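# Move the handle-less tagged battery from the UPS to tray

## Task

The tagged battery in the open UPS has lost its handle. Take it out of the UPS and place it in the spill tray, keeping it upright when it lands. Two lifting hooks are lying on the bench and may be used.

## Robot and tools

Robot: two six-joint arms, left_arm and right_arm, each ending in a parallel two-finger gripper. Base positions in the scene frame: left_arm at (+0.055, +0.492, +0.013) m and right_arm at (+0.063, -0.491, +0.013) m, both turned almost not at all about z.

Frame: the scene frame has its origin on the table surface, halfway between the nominal bases. +x points out over the table, +z points up, and left_arm sits on the +y side. Image left and right do not match arm names. Hand positions (m), quaternions (wxyz) and velocities in results all use this frame. Gripper axes: the fingers point along the gripper's +z and close along its x. The reported position is the spot between the pads, and the fingertips extend 17.5 mm past it. A block juts about 10 cm toward the gripper's -y and rotates with it.

A command row always has 18 numbers, each from -1 to 1, and both arms must be filled even if only one moves. Order: left dx, dy, dz, rx, ry, rz, left gripper position, force_limit, speed, then the same nine for the right arm. dx..rz are offsets, not poses. They are measured along the scene axes from that arm's Hand target as it stood when the action or move began, and the arm rotates about that point. 1.0 equals 0.6 m of travel or 180 degrees. rx, ry, rz form a single rotation vector. Sending the same offset twice moves the arm twice. Sending six zeros re-requests the current Hand target. Each step, the controller clips the commanded orientation to within 32 degrees of the measured one.

Gripper numbers are absolute settings. position: +1 is fully open (50 mm), the pads meet near -0.65, and -1 means close until blocked. force_limit: -1 gives about 20 N per pad, 0 about 102 N, +1 about 185 N. speed: -1 is 20 mm/s, 0 is 85 mm/s, +1 is 150 mm/s. Both start at +1. To leave a gripper unchanged, repeat its last three numbers. A 0 is a real command. A new force_limit or speed only applies once position changes by at least 0.01.

Tools:
- execute_actions(actions, cameras): actions is a list of actions. Each action is up to 15 rows, each row lasting 1/30 s. A short action repeats its last row until 15 steps are done. All rows in one action count from the same start pose. An empty list returns the state plus images.
- move(target, speed, blend, stop_force, zero, blocking, cameras): target is one 18-number row or a list of up to 15 rows. Every row is an offset from the same starting Hand targets. The gripper follows a straight path and does not avoid obstacles. speed is in m/s, from 0.002 to 3.6, default 0.25; rotation is limited to twice that in rad/s. blend is the corner rounding in metres; 0 means stop at each target. stop_force is 3 to 120 N and ends an arm's path when it meets resistance. Leave it out when pulling away from a contact. zero (default true) re-zeros the force reading before the move. blocking=false returns early but cannot be combined with stop_force. The whole path is capped at 10 s. Keep paths away from an arm's own base.
- wait(seconds 0 to 10), stop() to brake a running move, zoom_image(camera, region [x0,y0,x1,y1] in pixels, at most 504x504), zero_wrist_force(arm), finished_scene(scene: the current scene number).
Cameras: cam_head_left, cam_head_right, cam_high, cam_low, cam_left_wrist, cam_right_wrist, all 896x504. Calibration is given for each.

Reading results: Hand target is the pose last commanded after clipping, and the next offsets start from it. The gripper can come to rest short of it. object_status: 0 moving, 1 blocked while opening, 2 blocked while closing (an object is held), 3 reached the set position or pads closed. Opening in mm is roughly (250 - position_measured) x 0.202. Wrist force and torque are in the gripper's own axes, zeroed at the start, and reported as the force from the surface into the arm. A third line gives the peak since the last report. The move: line gives the result: done (within 3 mm and 2 degrees), off_target, moving, held (a check blocked a step, or the clearance check stopped the path) or fault. limits=paced means the pose was clipped. Neither done nor off_target tells you whether there was contact.

Things to avoid: arms are stiff, so a target even slightly beyond a firm surface can trigger a fault. A contact torque at a joint limit (139 N m for the shoulder and elbow joints, 26 N m for the wrist joints), or an outside force near 150 N, stops that arm for 10 s. Motors heating to 85 °C lock the arm for 30 to 60 s, with MOTOR HOT appearing at 70 °C. Arms pushing or hitting each other, or one gripper clamping the other's fingers, can fail the task. Do not drop the battery, release it while it is moving, slam it down, or let anything fall off the table. Set it down gently and upright. Loose objects may be nudged from time to time, so check the scene before you finish.

Each tool is called after "Emit:" in YAML: its name, and indented under it one key for each argument.

## Session

Emit:
execute_actions:
  actions: []

Scene clock: 0.00 s.
left_arm: end_effector_position=(+0.2263, +0.6436, +0.1166) position_measured=3 object_status=3 end_effector_quat_wxyz=(-0.002, -0.246, +0.969, +0.005) | right_arm: end_effector_position=(+0.0955, -0.2861, +0.1659) position_measured=3 object_status=3 end_effector_quat_wxyz=(+0.316, +0.242, +0.889, -0.227)
Joint positions: left_arm=[0.097 -2.325 2.606 -1.846 -1.561 -1.975] | right_arm=[5.349 -1.363 -2.236 -1.912 1.524 1.168]
Joint velocities: within noise
Joint torques (N m): no reading
Motor temperatures (°C): left_arm=[29 33 25 39 37 33] | right_arm=[38 27 25 36 37 43]
Wrist force (N): no reading
Wrist torque (N m): no reading
Wrist force, peak (N): no reading
Hand target: left_arm +0.2263, +0.6436, +0.1166; -0.002, -0.246, +0.969, +0.005 | right_arm +0.0955, -0.2861, +0.1659; +0.316, +0.242, +0.889, -0.227
Tool commands: left_gripper/position=+1.0 left_gripper/force_limit=+1.0 left_gripper/speed=+1.0 right_gripper/position=+1.0 right_gripper/force_limit=+1.0 right_gripper/speed=+1.0

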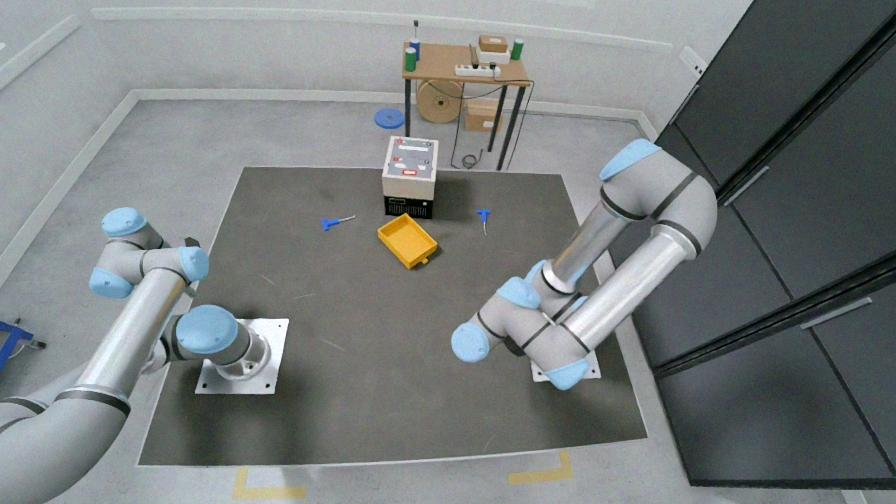

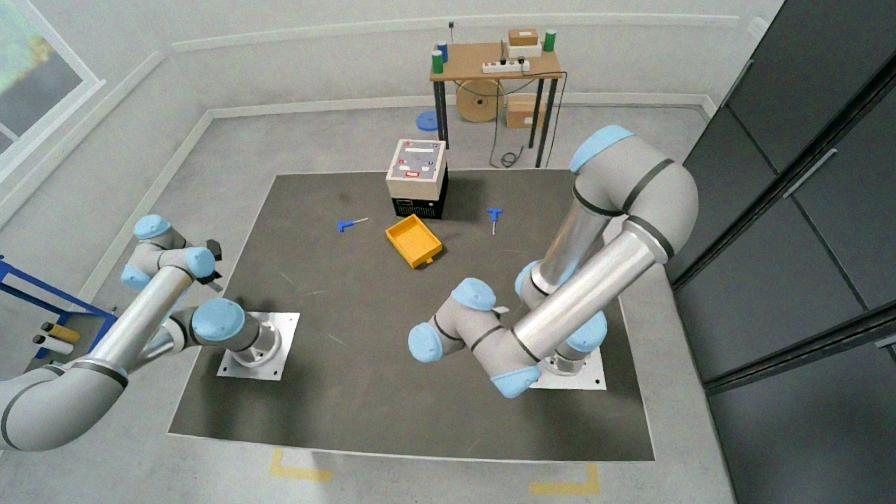

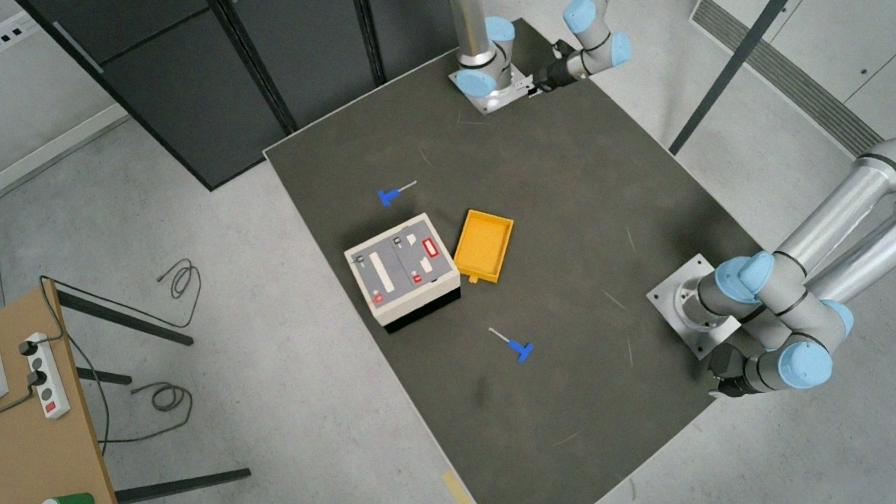

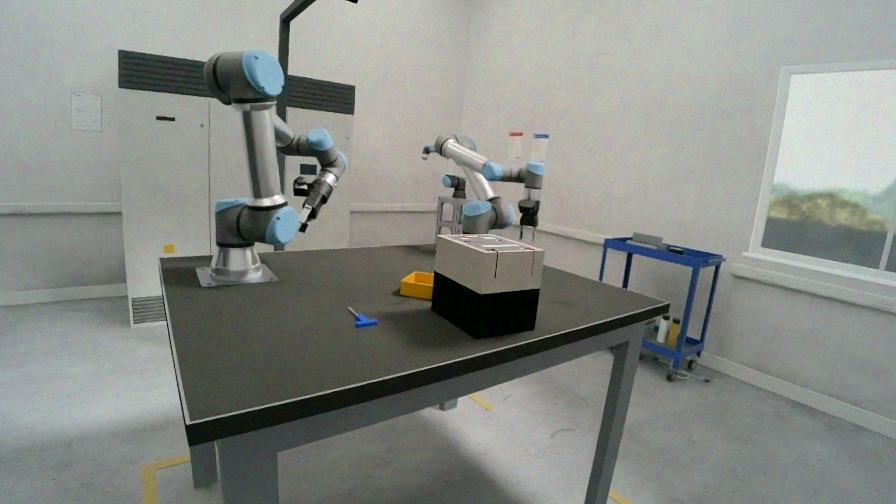

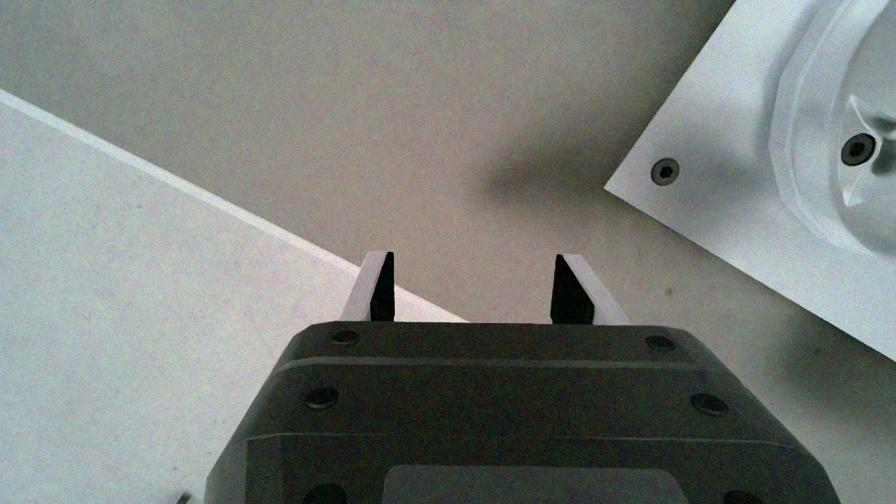

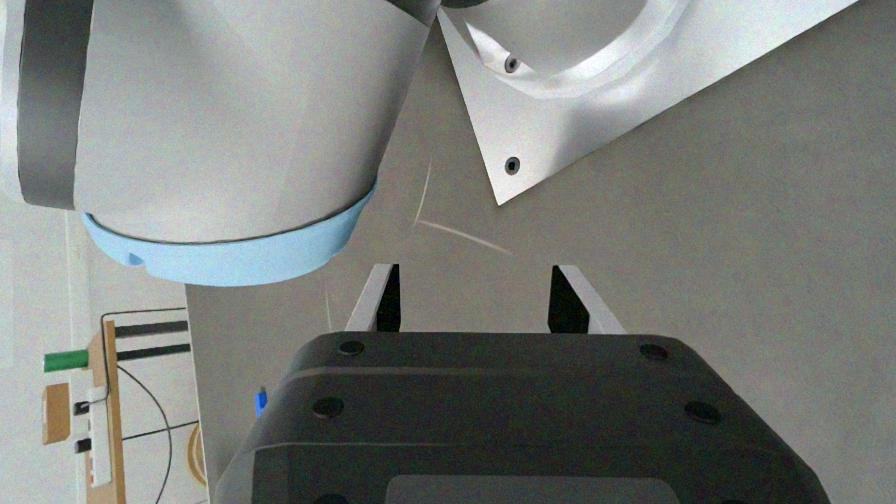

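Emit:
zoom_image:
  camera: "cam_high"
  region: [330, 170, 550, 380]

Emit:
zoom_image:
  camera: "cam_head_left"
  region: [310, 120, 510, 280]

Emit:
zoom_image:
  camera: "cam_low"
  region: [330, 210, 570, 350]

Emit:
zoom_image:
  camera: "cam_high"
  region: [340, 205, 470, 335]

Scaled by 2.291.

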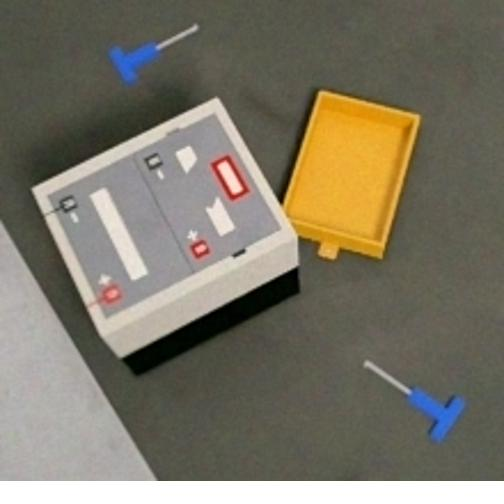

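Scaled by 2.520.

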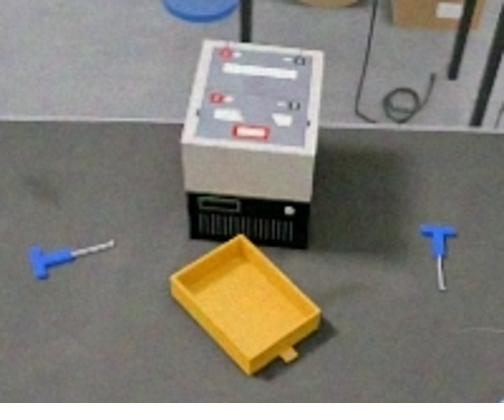

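Scaled by 2.100.

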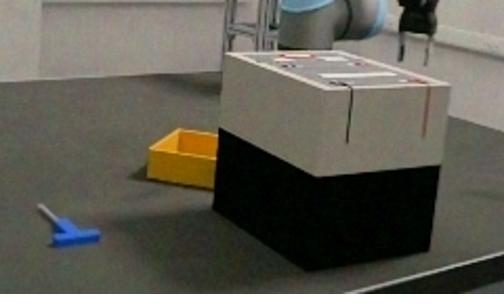

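Scaled by 3.877.

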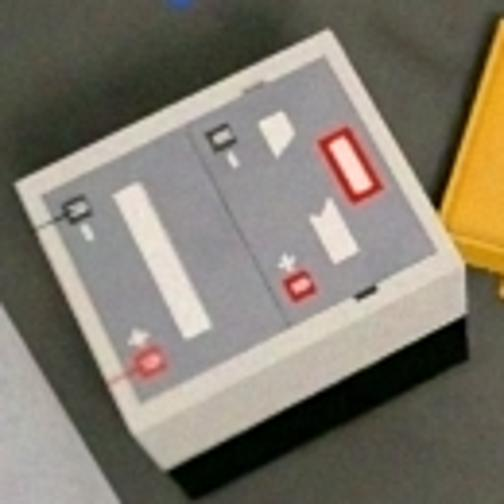

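Emit:
move:
  target: [0.456,-0.573,0.472,0,0,0,1,1,1,0.674,-0.057,0.39,0.1975,0.160,0,1,1,1]
  cameras: ["all"]

Scene clock: 5.13 s.
left_arm: end_effector_position=(+0.4998, +0.2998, +0.3998) position_measured=3 object_status=3 end_effector_quat_wxyz=(-0.002, -0.245, +0.969, +0.005) | right_arm: end_effector_position=(+0.4998, -0.3203, +0.3999) position_measured=3 object_status=3 end_effector_quat_wxyz=(+0.001, +0.263, +0.965, +0.000)
Joint positions: left_arm=[-0.683 -1.617 1.463 -1.406 -1.568 -2.755] | right_arm=[3.823 -1.482 -1.505 -1.724 1.569 -0.377]
Joint torques (N m): left_arm=[10.96 -13.36 -34.43 -3.99 -1.79 1.22] | right_arm=[-10.56 16.51 37.24 3.75 -0.57 -1.59]
Wrist force (N): left_arm=[0.1 0.4 0.3] | right_arm=[-0.6 -1.2 -1.4]
Wrist torque (N m): left_arm=[0.05 -0.01 -0.09] | right_arm=[-0.09 -0.08 -0.09]
Wrist force, peak (N): left_arm=[-0.8 -3.0 -1.6] | right_arm=[-3.8 0.2 -2.2]
Hand target: left_arm +0.4999, +0.2998, +0.3998; -0.002, -0.246, +0.969, +0.005 | right_arm +0.4999, -0.3203, +0.3999; +0.001, +0.263, +0.965, +0.000
Off the commanded pose: left_arm 0.000 m, 0 deg | right_arm 0.000 m, 0 deg.
move: done
camera_calibration:
cam_left_wrist: T_world_to_cam=[[-0.865521, -0.500825, -0.00686195, 0.594722], [-0.469103, 0.805746, 0.361546, -0.13659], [-0.175542, 0.316144, -0.932329, 0.499321], [0, 0, 0, 1]] pos_world=[0.538321, 0.250051, 0.518996]
cam_right_wrist: T_world_to_cam=[[-0.869009, 0.494794, -0.00150002, 0.603132], [0.467337, 0.821774, 0.326011, -0.0806906], [0.162541, 0.282605, -0.945365, 0.516734], [0, 0, 0, 1]] pos_world=[0.477846, -0.378149, 0.515713]

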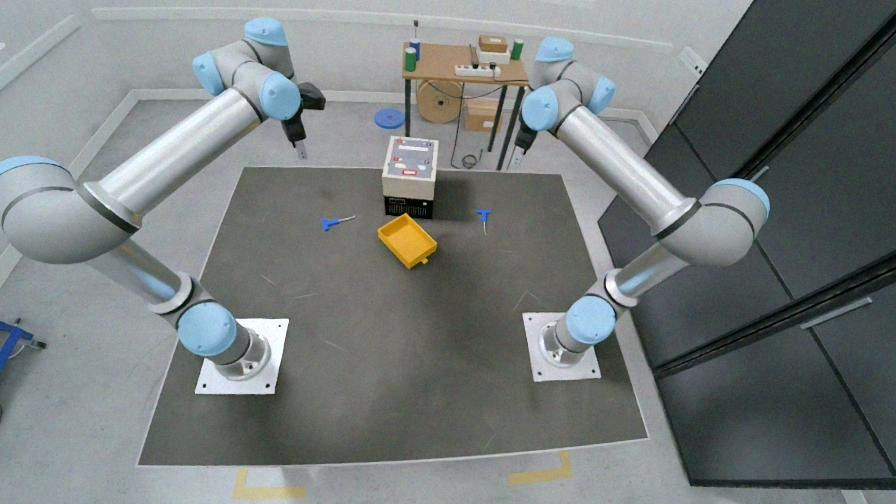

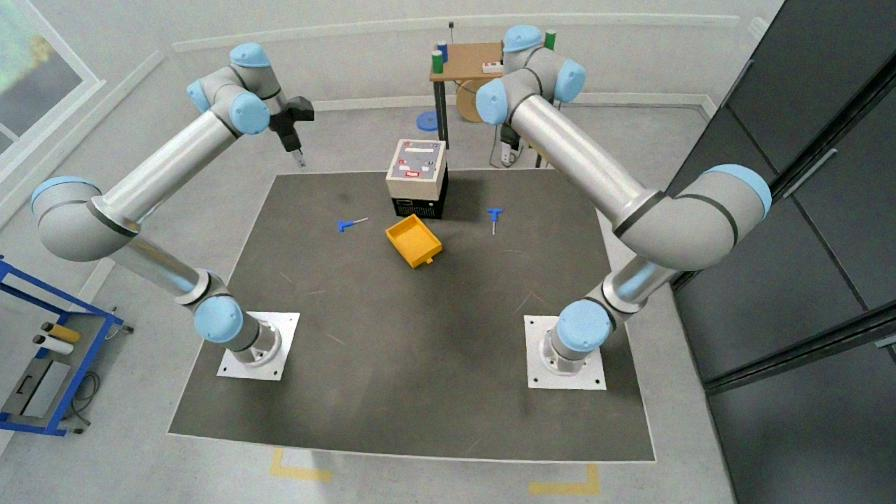

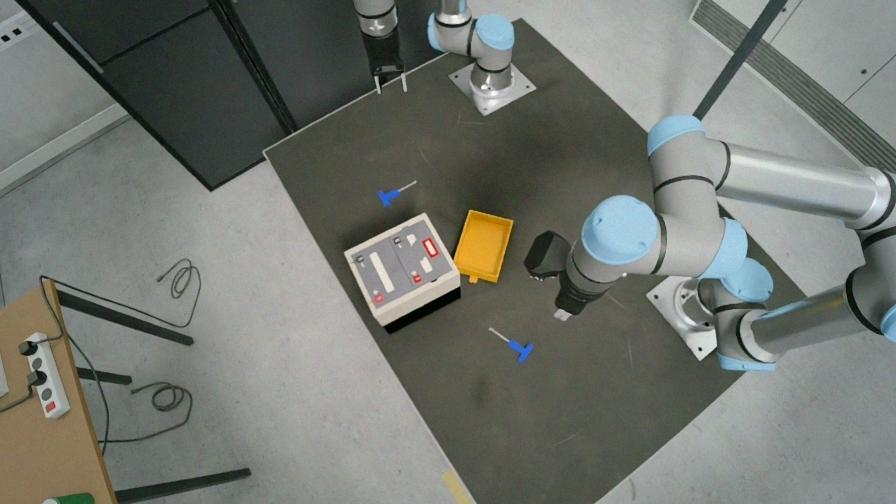

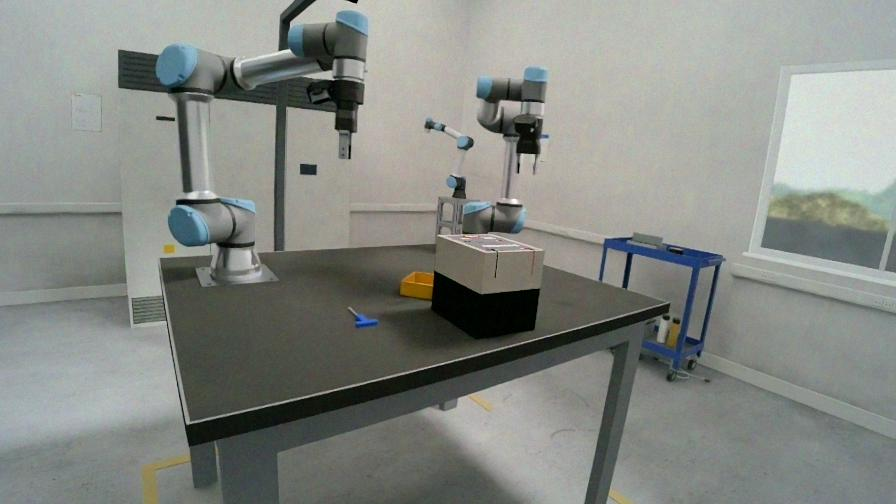

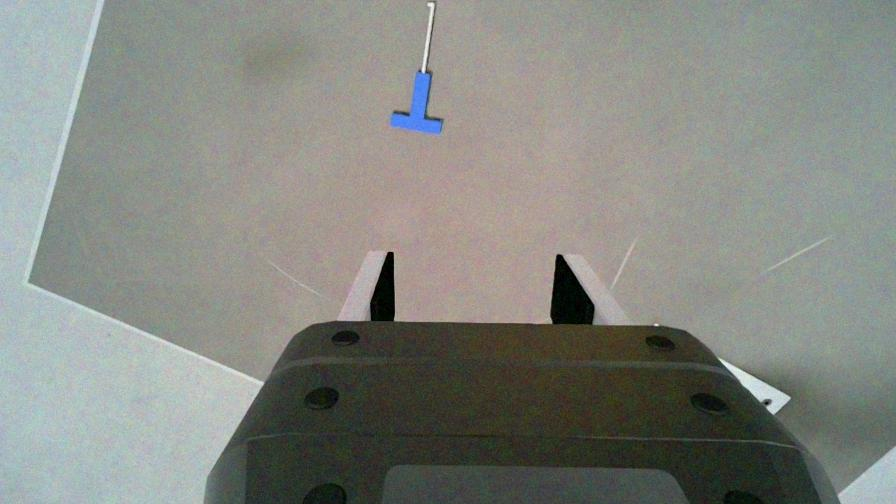

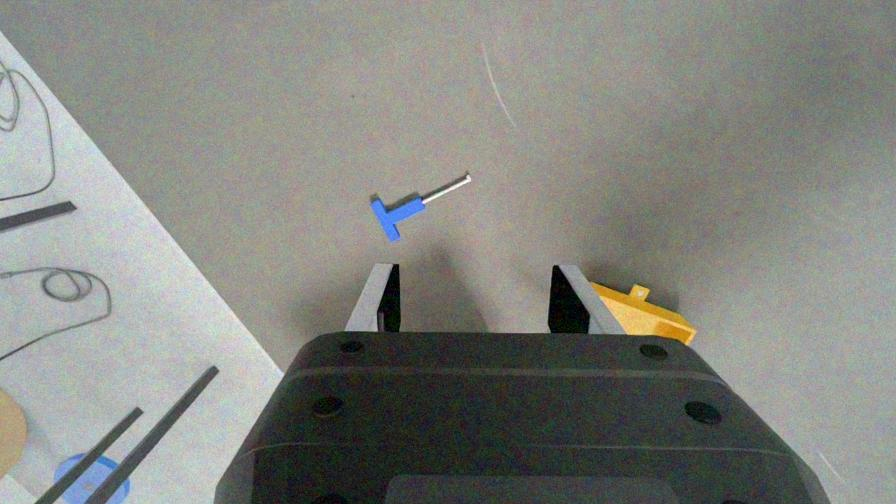

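Emit:
move:
  target: [0.33,-0.55,0,0,0,0,1,1,1,0,-0.12,-0.1,0,0,0,1,1,1]
  cameras: ["cam_left_wrist","cam_right_wrist"]

Emit:
zoom_image:
  camera: "cam_left_wrist"
  region: [200, 0, 700, 330]

Emit:
zoom_image:
  camera: "cam_right_wrist"
  region: [300, 0, 560, 200]

Scene clock: 8.10 s.
left_arm: end_effector_position=(+0.6969, -0.0294, +0.3992) position_measured=3 object_status=3 end_effector_quat_wxyz=(+0.050, -0.244, +0.966, -0.068) end_effector_velocity=(+0.000, -0.002, +0.000) end_effector_angular_velocity=(-0.002, -0.002, -0.001) | right_arm: end_effector_position=(+0.4999, -0.3924, +0.3399) position_measured=3 object_status=3 end_effector_quat_wxyz=(+0.001, +0.263, +0.965, +0.000)
Joint positions: left_arm=[-0.848 -0.619 0.035 -1.153 -1.544 -2.917] | right_arm=[3.686 -1.419 -1.714 -1.578 1.57 -0.514]
Joint velocities: left_arm=[-0.001 0.001 0.001 -0.005 0 0] | right_arm=[within noise]
Joint torques (N m): left_arm=[11.05 -47.35 -22.31 -5.74 -2.12 1.43] | right_arm=[10.75 13.9 34.47 1.17 1.72 2.2]
Wrist force (N): left_arm=[-0.4 0.4 -0.3] | right_arm=[-0.6 -1.0 -1.3]
Wrist torque (N m): left_arm=[-0.01 0.07 -0.13] | right_arm=[-0.06 -0.06 -0.05]
Wrist force, peak (N): left_arm=[-0.5 3.6 0.4] | right_arm=[-0.7 -1.0 -1.8]
Hand target: left_arm +0.6979, -0.0302, +0.3998; -0.002, -0.246, +0.969, +0.005 | right_arm +0.4999, -0.3923, +0.3399; +0.001, +0.263, +0.965, +0.000
Off the commanded pose: left_arm 0.001 m, 10 deg | right_arm 0.000 m, 0 deg.
elbow stopped short (left arm): the move would have taken joint 3 (elbow) straighter than the controller allows.
move: off_target (left_arm)
camera_calibration:
cam_left_wrist: T_world_to_cam=[[-0.860859, -0.504591, -0.0656466, 0.62049], [-0.506797, 0.838673, 0.199461, 0.313291], [-0.0455904, 0.204978, -0.977704, 0.561701], [0, 0, 0, 1]] pos_world=[0.718537, -0.0647913, 0.527421]
cam_right_wrist: T_world_to_cam=[[-0.869001, 0.494808, -0.00139057, 0.638706], [0.467349, 0.821694, 0.326198, -0.00216829], [0.162548, 0.282816, -0.945301, 0.480501], [0, 0, 0, 1]] pos_world=[0.477946, -0.450148, 0.455813]
Images, in order (width x height): cam_left_wrist 896x504, cam_right_wrist 896x504.

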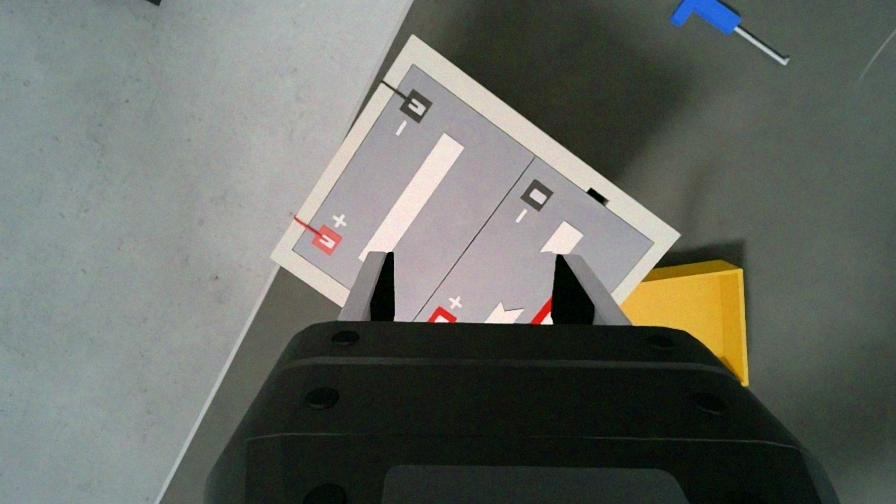

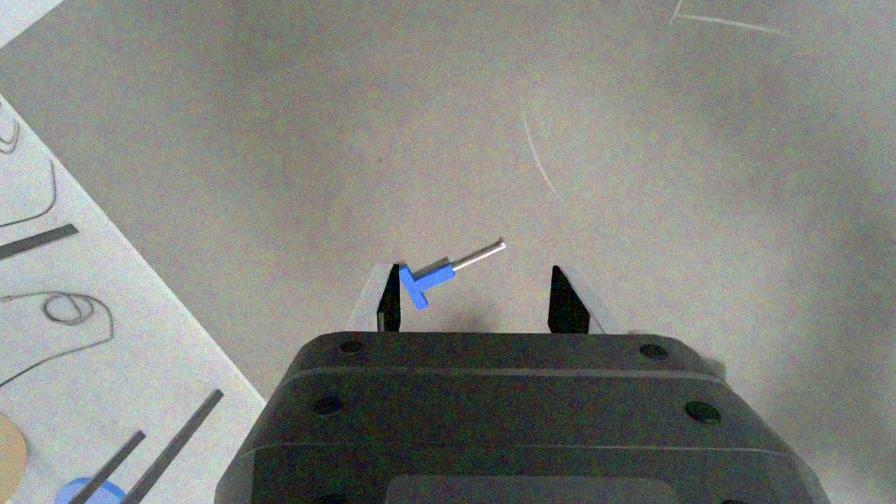

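Scaled by 1.008.

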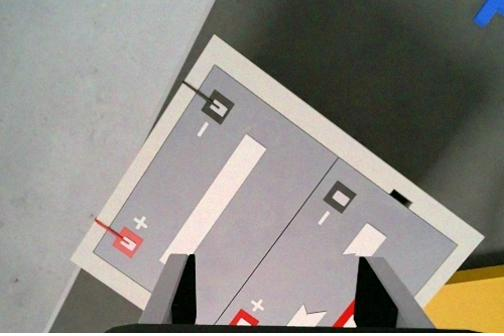

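Scaled by 1.938.

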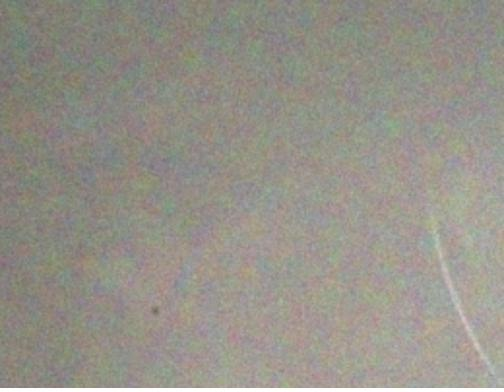

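Emit:
zoom_image:
  camera: "cam_left_wrist"
  region: [540, 150, 690, 250]

Emit:
zoom_image:
  camera: "cam_left_wrist"
  region: [660, 0, 800, 80]

Emit:
zoom_image:
  camera: "cam_right_wrist"
  region: [390, 220, 530, 320]

Scaled by 3.360.

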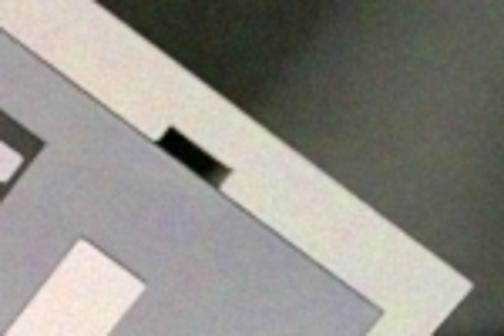

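Scaled by 3.600.

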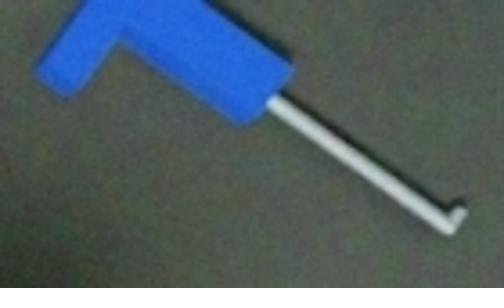

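Scaled by 3.600.

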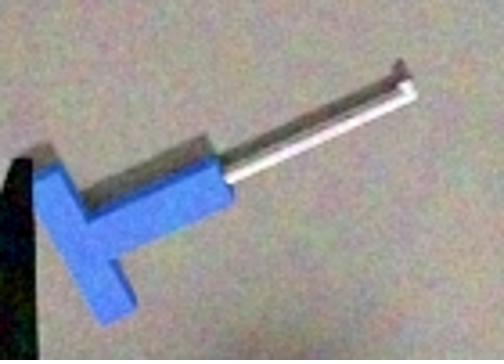

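Emit:
move:
  target: [-0.25,0.535,-0.37,0,0,0.9656,1,1,1,0.147,0.162,-0.28,0,0,0.658,1,1,1]
  cameras: ["cam_left_wrist","cam_right_wrist"]

Emit:
zoom_image:
  camera: "cam_left_wrist"
  region: [300, 100, 640, 330]

Emit:
zoom_image:
  camera: "cam_right_wrist"
  region: [300, 100, 640, 330]

Scene clock: 18.13 s.
left_arm: end_effector_position=(+0.5479, +0.2909, +0.1779) position_measured=3 object_status=3 end_effector_quat_wxyz=(+0.005, +0.981, +0.193, +0.002) | right_arm: end_effector_position=(+0.5881, -0.2951, +0.1719) position_measured=3 object_status=3 end_effector_quat_wxyz=(+0.000, +0.694, -0.720, -0.001)
Joint positions: left_arm=[-0.633 -1.441 1.863 -2.003 -1.576 -5.738] | right_arm=[3.758 -1.777 -1.785 -1.15 1.573 -2.509]
Joint torques (N m): left_arm=[-11.86 -19.06 -32.95 -0.65 2.5 -1.1] | right_arm=[-2.78 45.26 25.86 1.12 1.98 0.36]
Wrist force (N): left_arm=[-0.3 0.0 0.1] | right_arm=[-0.8 -1.0 -1.5]
Wrist torque (N m): left_arm=[-0.01 0.05 -0.09] | right_arm=[-0.07 -0.04 -0.08]
Wrist force, peak (N): left_arm=[0.0 1.0 -0.2] | right_arm=[-0.7 -1.4 -2.1]
Hand target: left_arm +0.5479, +0.2908, +0.1778; +0.005, +0.981, +0.193, +0.002 | right_arm +0.5881, -0.2951, +0.1719; +0.000, +0.694, -0.720, -0.001
Off the commanded pose: left_arm 0.000 m, 0 deg | right_arm 0.000 m, 0 deg.
move: done
camera_calibration:
cam_left_wrist: T_world_to_cam=[[0.914495, 0.404538, -0.0068817, -0.608264], [0.379442, -0.851612, 0.361636, -0.00946413], [0.140435, -0.333325, -0.932294, 0.319491], [0, 0, 0, 1]] pos_world=[0.514979, 0.3445, 0.297096]
cam_right_wrist: T_world_to_cam=[[-0.0211827, -0.999775, -0.0014803, -0.272658], [-0.945127, 0.019542, 0.326119, 0.525464], [-0.326016, 0.00830714, -0.945328, 0.48616], [0, 0, 0, 1]] pos_world=[0.649351, -0.286904, 0.287813]
Images, in order (width x height): cam_left_wrist 896x504, cam_right_wrist 896x504.

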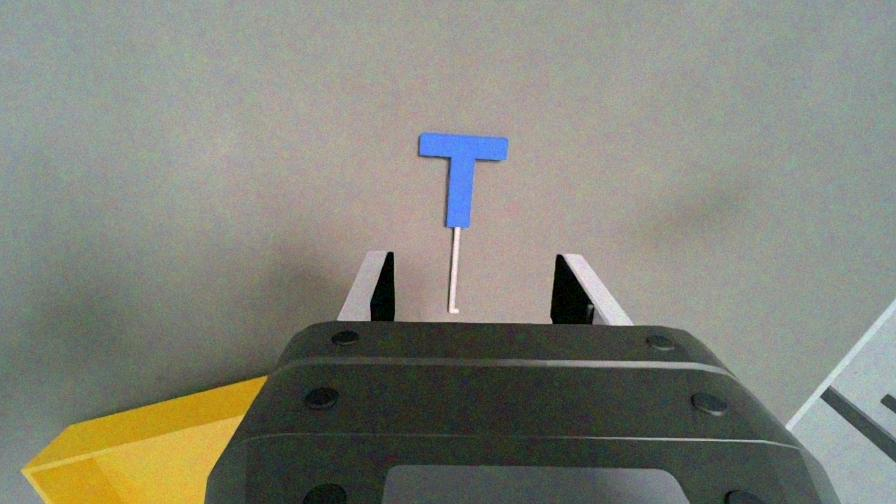

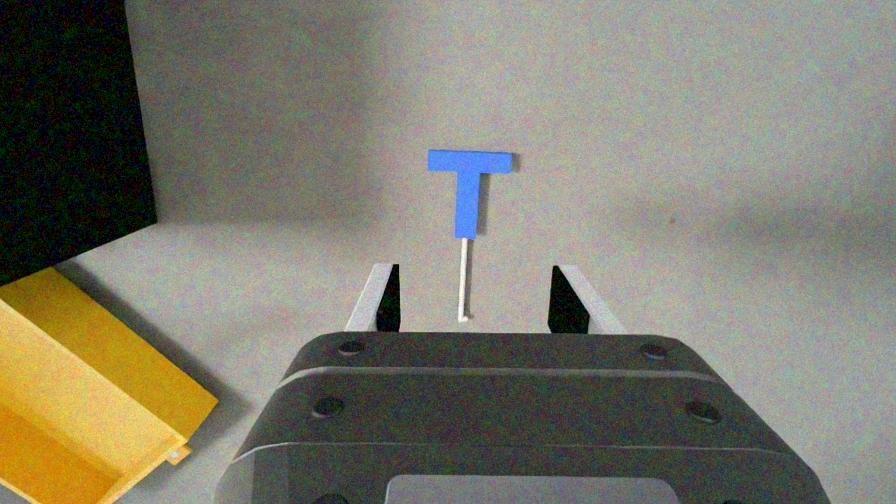

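Scaled by 1.482.

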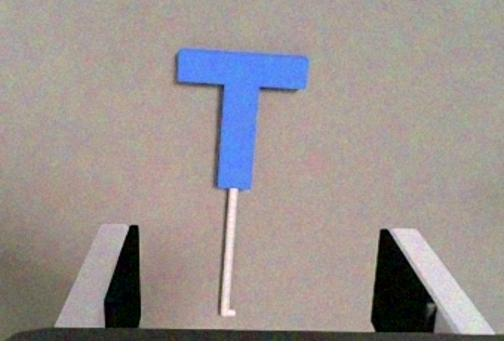

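Scaled by 1.482.

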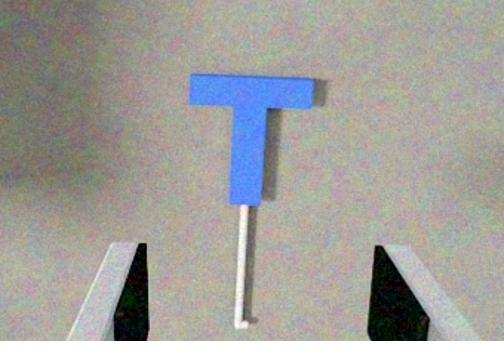

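Emit:
move:
  target: [0.0052,-0.0163,-0.196,-0.0776,-0.030,-0.006,1,1,1,-0.0068,-0.006,-0.1865,0.003,0.0833,-0.004,1,1,1]
  cameras: ["cam_left_wrist","cam_right_wrist"]

Scene clock: 24.37 s.
left_arm: end_effector_position=(+0.5511, +0.2811, +0.0604) position_measured=3 object_status=3 end_effector_quat_wxyz=(+0.133, +0.974, +0.182, +0.024) end_effector_velocity=(+0.001, +0.000, +0.000) end_effector_angular_velocity=(-0.004, -0.004, +0.000) | right_arm: end_effector_position=(+0.5841, -0.2988, +0.0601) position_measured=3 object_status=3 end_effector_quat_wxyz=(+0.090, +0.684, -0.718, -0.095)
Joint positions: left_arm=[-0.568 -1.287 2.139 -2.644 -1.731 -5.673] | right_arm=[3.689 -2.022 -1.732 -1.18 1.713 -2.581]
Joint velocities: left_arm=[0.001 0 0.001 -0.007 -0.001 0] | right_arm=[within noise]
Joint torques (N m): left_arm=[-11.45 -20.11 -13.57 -5.56 -0.19 -1.25] | right_arm=[12.23 38.96 11.67 3.92 -1.4 2.11]
Wrist force (N): left_arm=[0.0 0.1 0.6] | right_arm=[-0.7 -1.3 -1.1]
Wrist torque (N m): left_arm=[0.12 -0.03 0.18] | right_arm=[-0.08 -0.03 -0.07]
Wrist force, peak (N): left_arm=[-0.3 -1.4 3.2] | right_arm=[-0.5 -0.2 -4.6]
Hand target: left_arm +0.5510, +0.2810, +0.0602; +0.133, +0.974, +0.182, +0.024 | right_arm +0.5840, -0.2987, +0.0600; +0.090, +0.684, -0.718, -0.095
Off the commanded pose: left_arm 0.000 m, 0 deg | right_arm 0.000 m, 0 deg.
move: done
camera_calibration:
cam_left_wrist: T_world_to_cam=[[0.922988, 0.384481, -0.0163709, -0.606461], [0.319377, -0.741577, 0.589968, 0.0118958], [0.214691, -0.549761, -0.807261, 0.218592], [0, 0, 0, 1]] pos_world=[0.509027, 0.362168, 0.159515]
cam_right_wrist: T_world_to_cam=[[-0.0344874, -0.999399, -0.00362971, -0.268625], [-0.828359, 0.0265528, 0.559568, 0.478143], [-0.559135, 0.0223048, -0.828776, 0.51253], [0, 0, 0, 1]] pos_world=[0.673384, -0.292591, 0.156244]
Images, in order (width x height): cam_left_wrist 896x504, cam_right_wrist 896x504.

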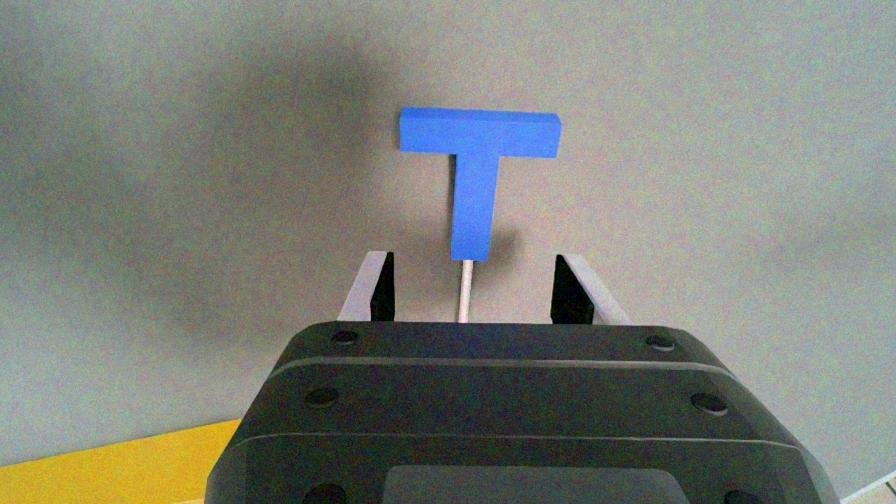

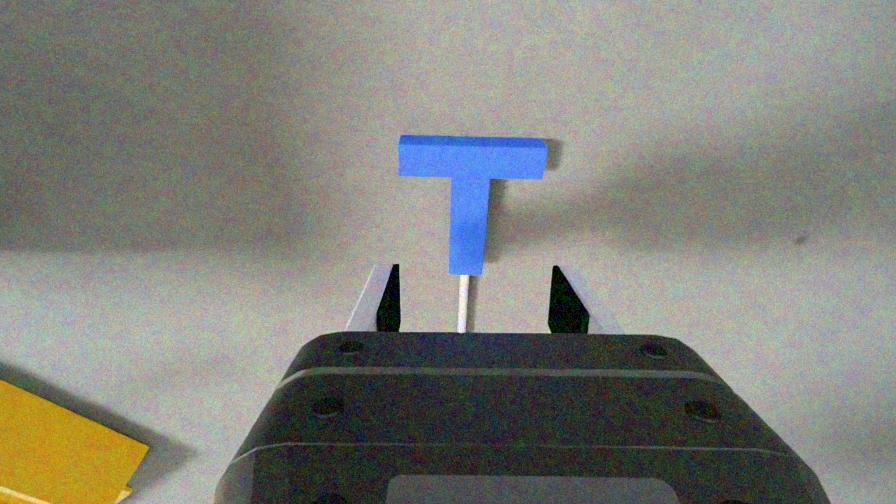

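Emit:
move:
  target: [0,0.002,-0.0605,0,0,0,1,1,1,0.003,0.002,-0.0605,0,0,0,1,1,1]
  speed: 0.05
  stop_force: 10

Emit:
move:
  target: [0,0,0,0,0,0,-1,-0.5,-0.5,0,0,0,0,0,0,-1,-0.5,-0.5]
  cameras: ["cam_left_wrist","cam_right_wrist"]

Scene clock: 27.00 s.
left_arm: end_effector_position=(+0.5510, +0.2822, +0.0239) position_measured=3 object_status=3 end_effector_quat_wxyz=(+0.133, +0.974, +0.182, +0.024) | right_arm: end_effector_position=(+0.5858, -0.2975, +0.0237) position_measured=3 object_status=3 end_effector_quat_wxyz=(+0.090, +0.684, -0.718, -0.095)
Joint positions: left_arm=[-0.566 -1.207 2.165 -2.749 -1.731 -5.671] | right_arm=[3.69 -2.079 -1.756 -1.099 1.713 -2.58]
Joint torques (N m): left_arm=[3.55 -41.64 -26.22 -2.9 -2.11 -0.74] | right_arm=[9.64 54.7 30.34 1.48 2.43 2.43]
Wrist force (N): left_arm=[-0.1 0.2 0.3] | right_arm=[-0.9 -1.4 -0.8]
Wrist torque (N m): left_arm=[0.14 -0.01 0.03] | right_arm=[-0.09 0.01 -0.08]
Wrist force, peak (N): left_arm=[-0.3 -0.2 1.3] | right_arm=[-0.9 -1.6 -1.1]
Hand target: left_arm +0.5510, +0.2822, +0.0239; +0.133, +0.974, +0.182, +0.024 | right_arm +0.5858, -0.2975, +0.0237; +0.090, +0.684, -0.718, -0.095
Off the commanded pose: left_arm 0.000 m, 0 deg | right_arm 0.000 m, 0 deg.
move: done

Scene clock: 27.93 s.
left_arm: end_effector_position=(+0.5510, +0.2822, +0.0239) position_measured=186 object_status=2 end_effector_quat_wxyz=(+0.133, +0.974, +0.182, +0.024) | right_arm: end_effector_position=(+0.5858, -0.2975, +0.0237) position_measured=186 object_status=2 end_effector_quat_wxyz=(+0.090, +0.684, -0.718, -0.095)
Joint positions: left_arm=[-0.566 -1.207 2.165 -2.749 -1.731 -5.671] | right_arm=[3.69 -2.079 -1.756 -1.099 1.713 -2.58]
Joint torques (N m): left_arm=[-2.53 -40.64 -25.38 -4.78 -1.51 -0.79] | right_arm=[6.59 55 30 2.49 2.47 1.77]
Wrist force (N): left_arm=[-0.4 0.2 0.8] | right_arm=[-0.8 -1.0 -0.6]
Wrist torque (N m): left_arm=[0.14 0.04 0.03] | right_arm=[-0.03 -0.02 -0.08]
Wrist force, peak (N): left_arm=[0.3 0.3 1.3] | right_arm=[-1.2 -1.4 -1.0]
Hand target: left_arm +0.5510, +0.2822, +0.0239; +0.133, +0.974, +0.182, +0.024 | right_arm +0.5858, -0.2975, +0.0237; +0.090, +0.684, -0.718, -0.095
Off the commanded pose: left_arm 0.000 m, 0 deg | right_arm 0.000 m, 0 deg.
move: done
camera_calibration:
cam_left_wrist: T_world_to_cam=[[0.923035, 0.384359, -0.0165511, -0.607438], [0.319375, -0.741571, 0.589976, 0.0341843], [0.214489, -0.549855, -0.807251, 0.189949], [0, 0, 0, 1]] pos_world=[0.509027, 0.363268, 0.123115]
cam_right_wrist: T_world_to_cam=[[-0.0344313, -0.999401, -0.00354009, -0.267449], [-0.828205, 0.0265503, 0.559796, 0.499753], [-0.559367, 0.0222064, -0.828623, 0.483393], [0, 0, 0, 1]] pos_world=[0.675084, -0.291291, 0.119844]
Images, in order (width x height): cam_left_wrist 896x504, cam_right_wrist 896x504.

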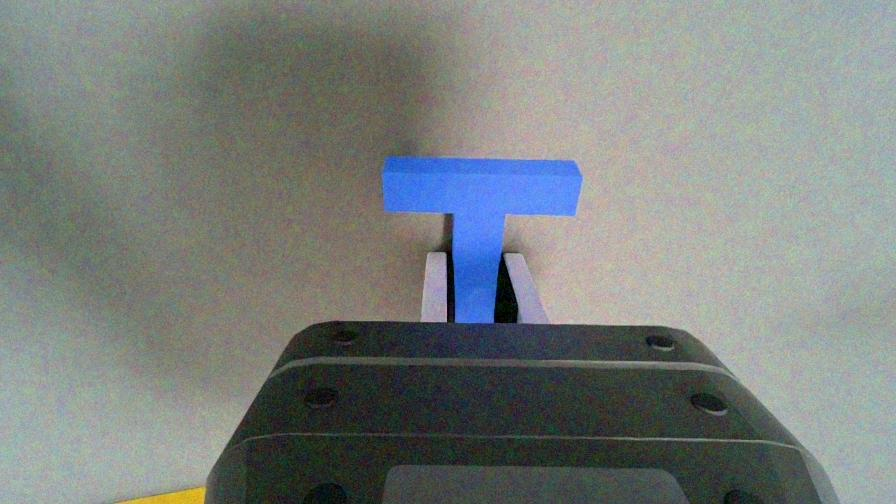

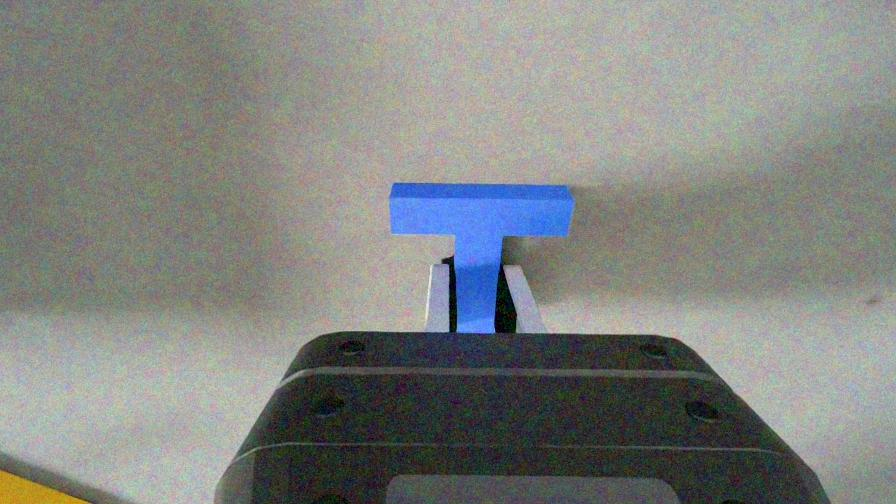

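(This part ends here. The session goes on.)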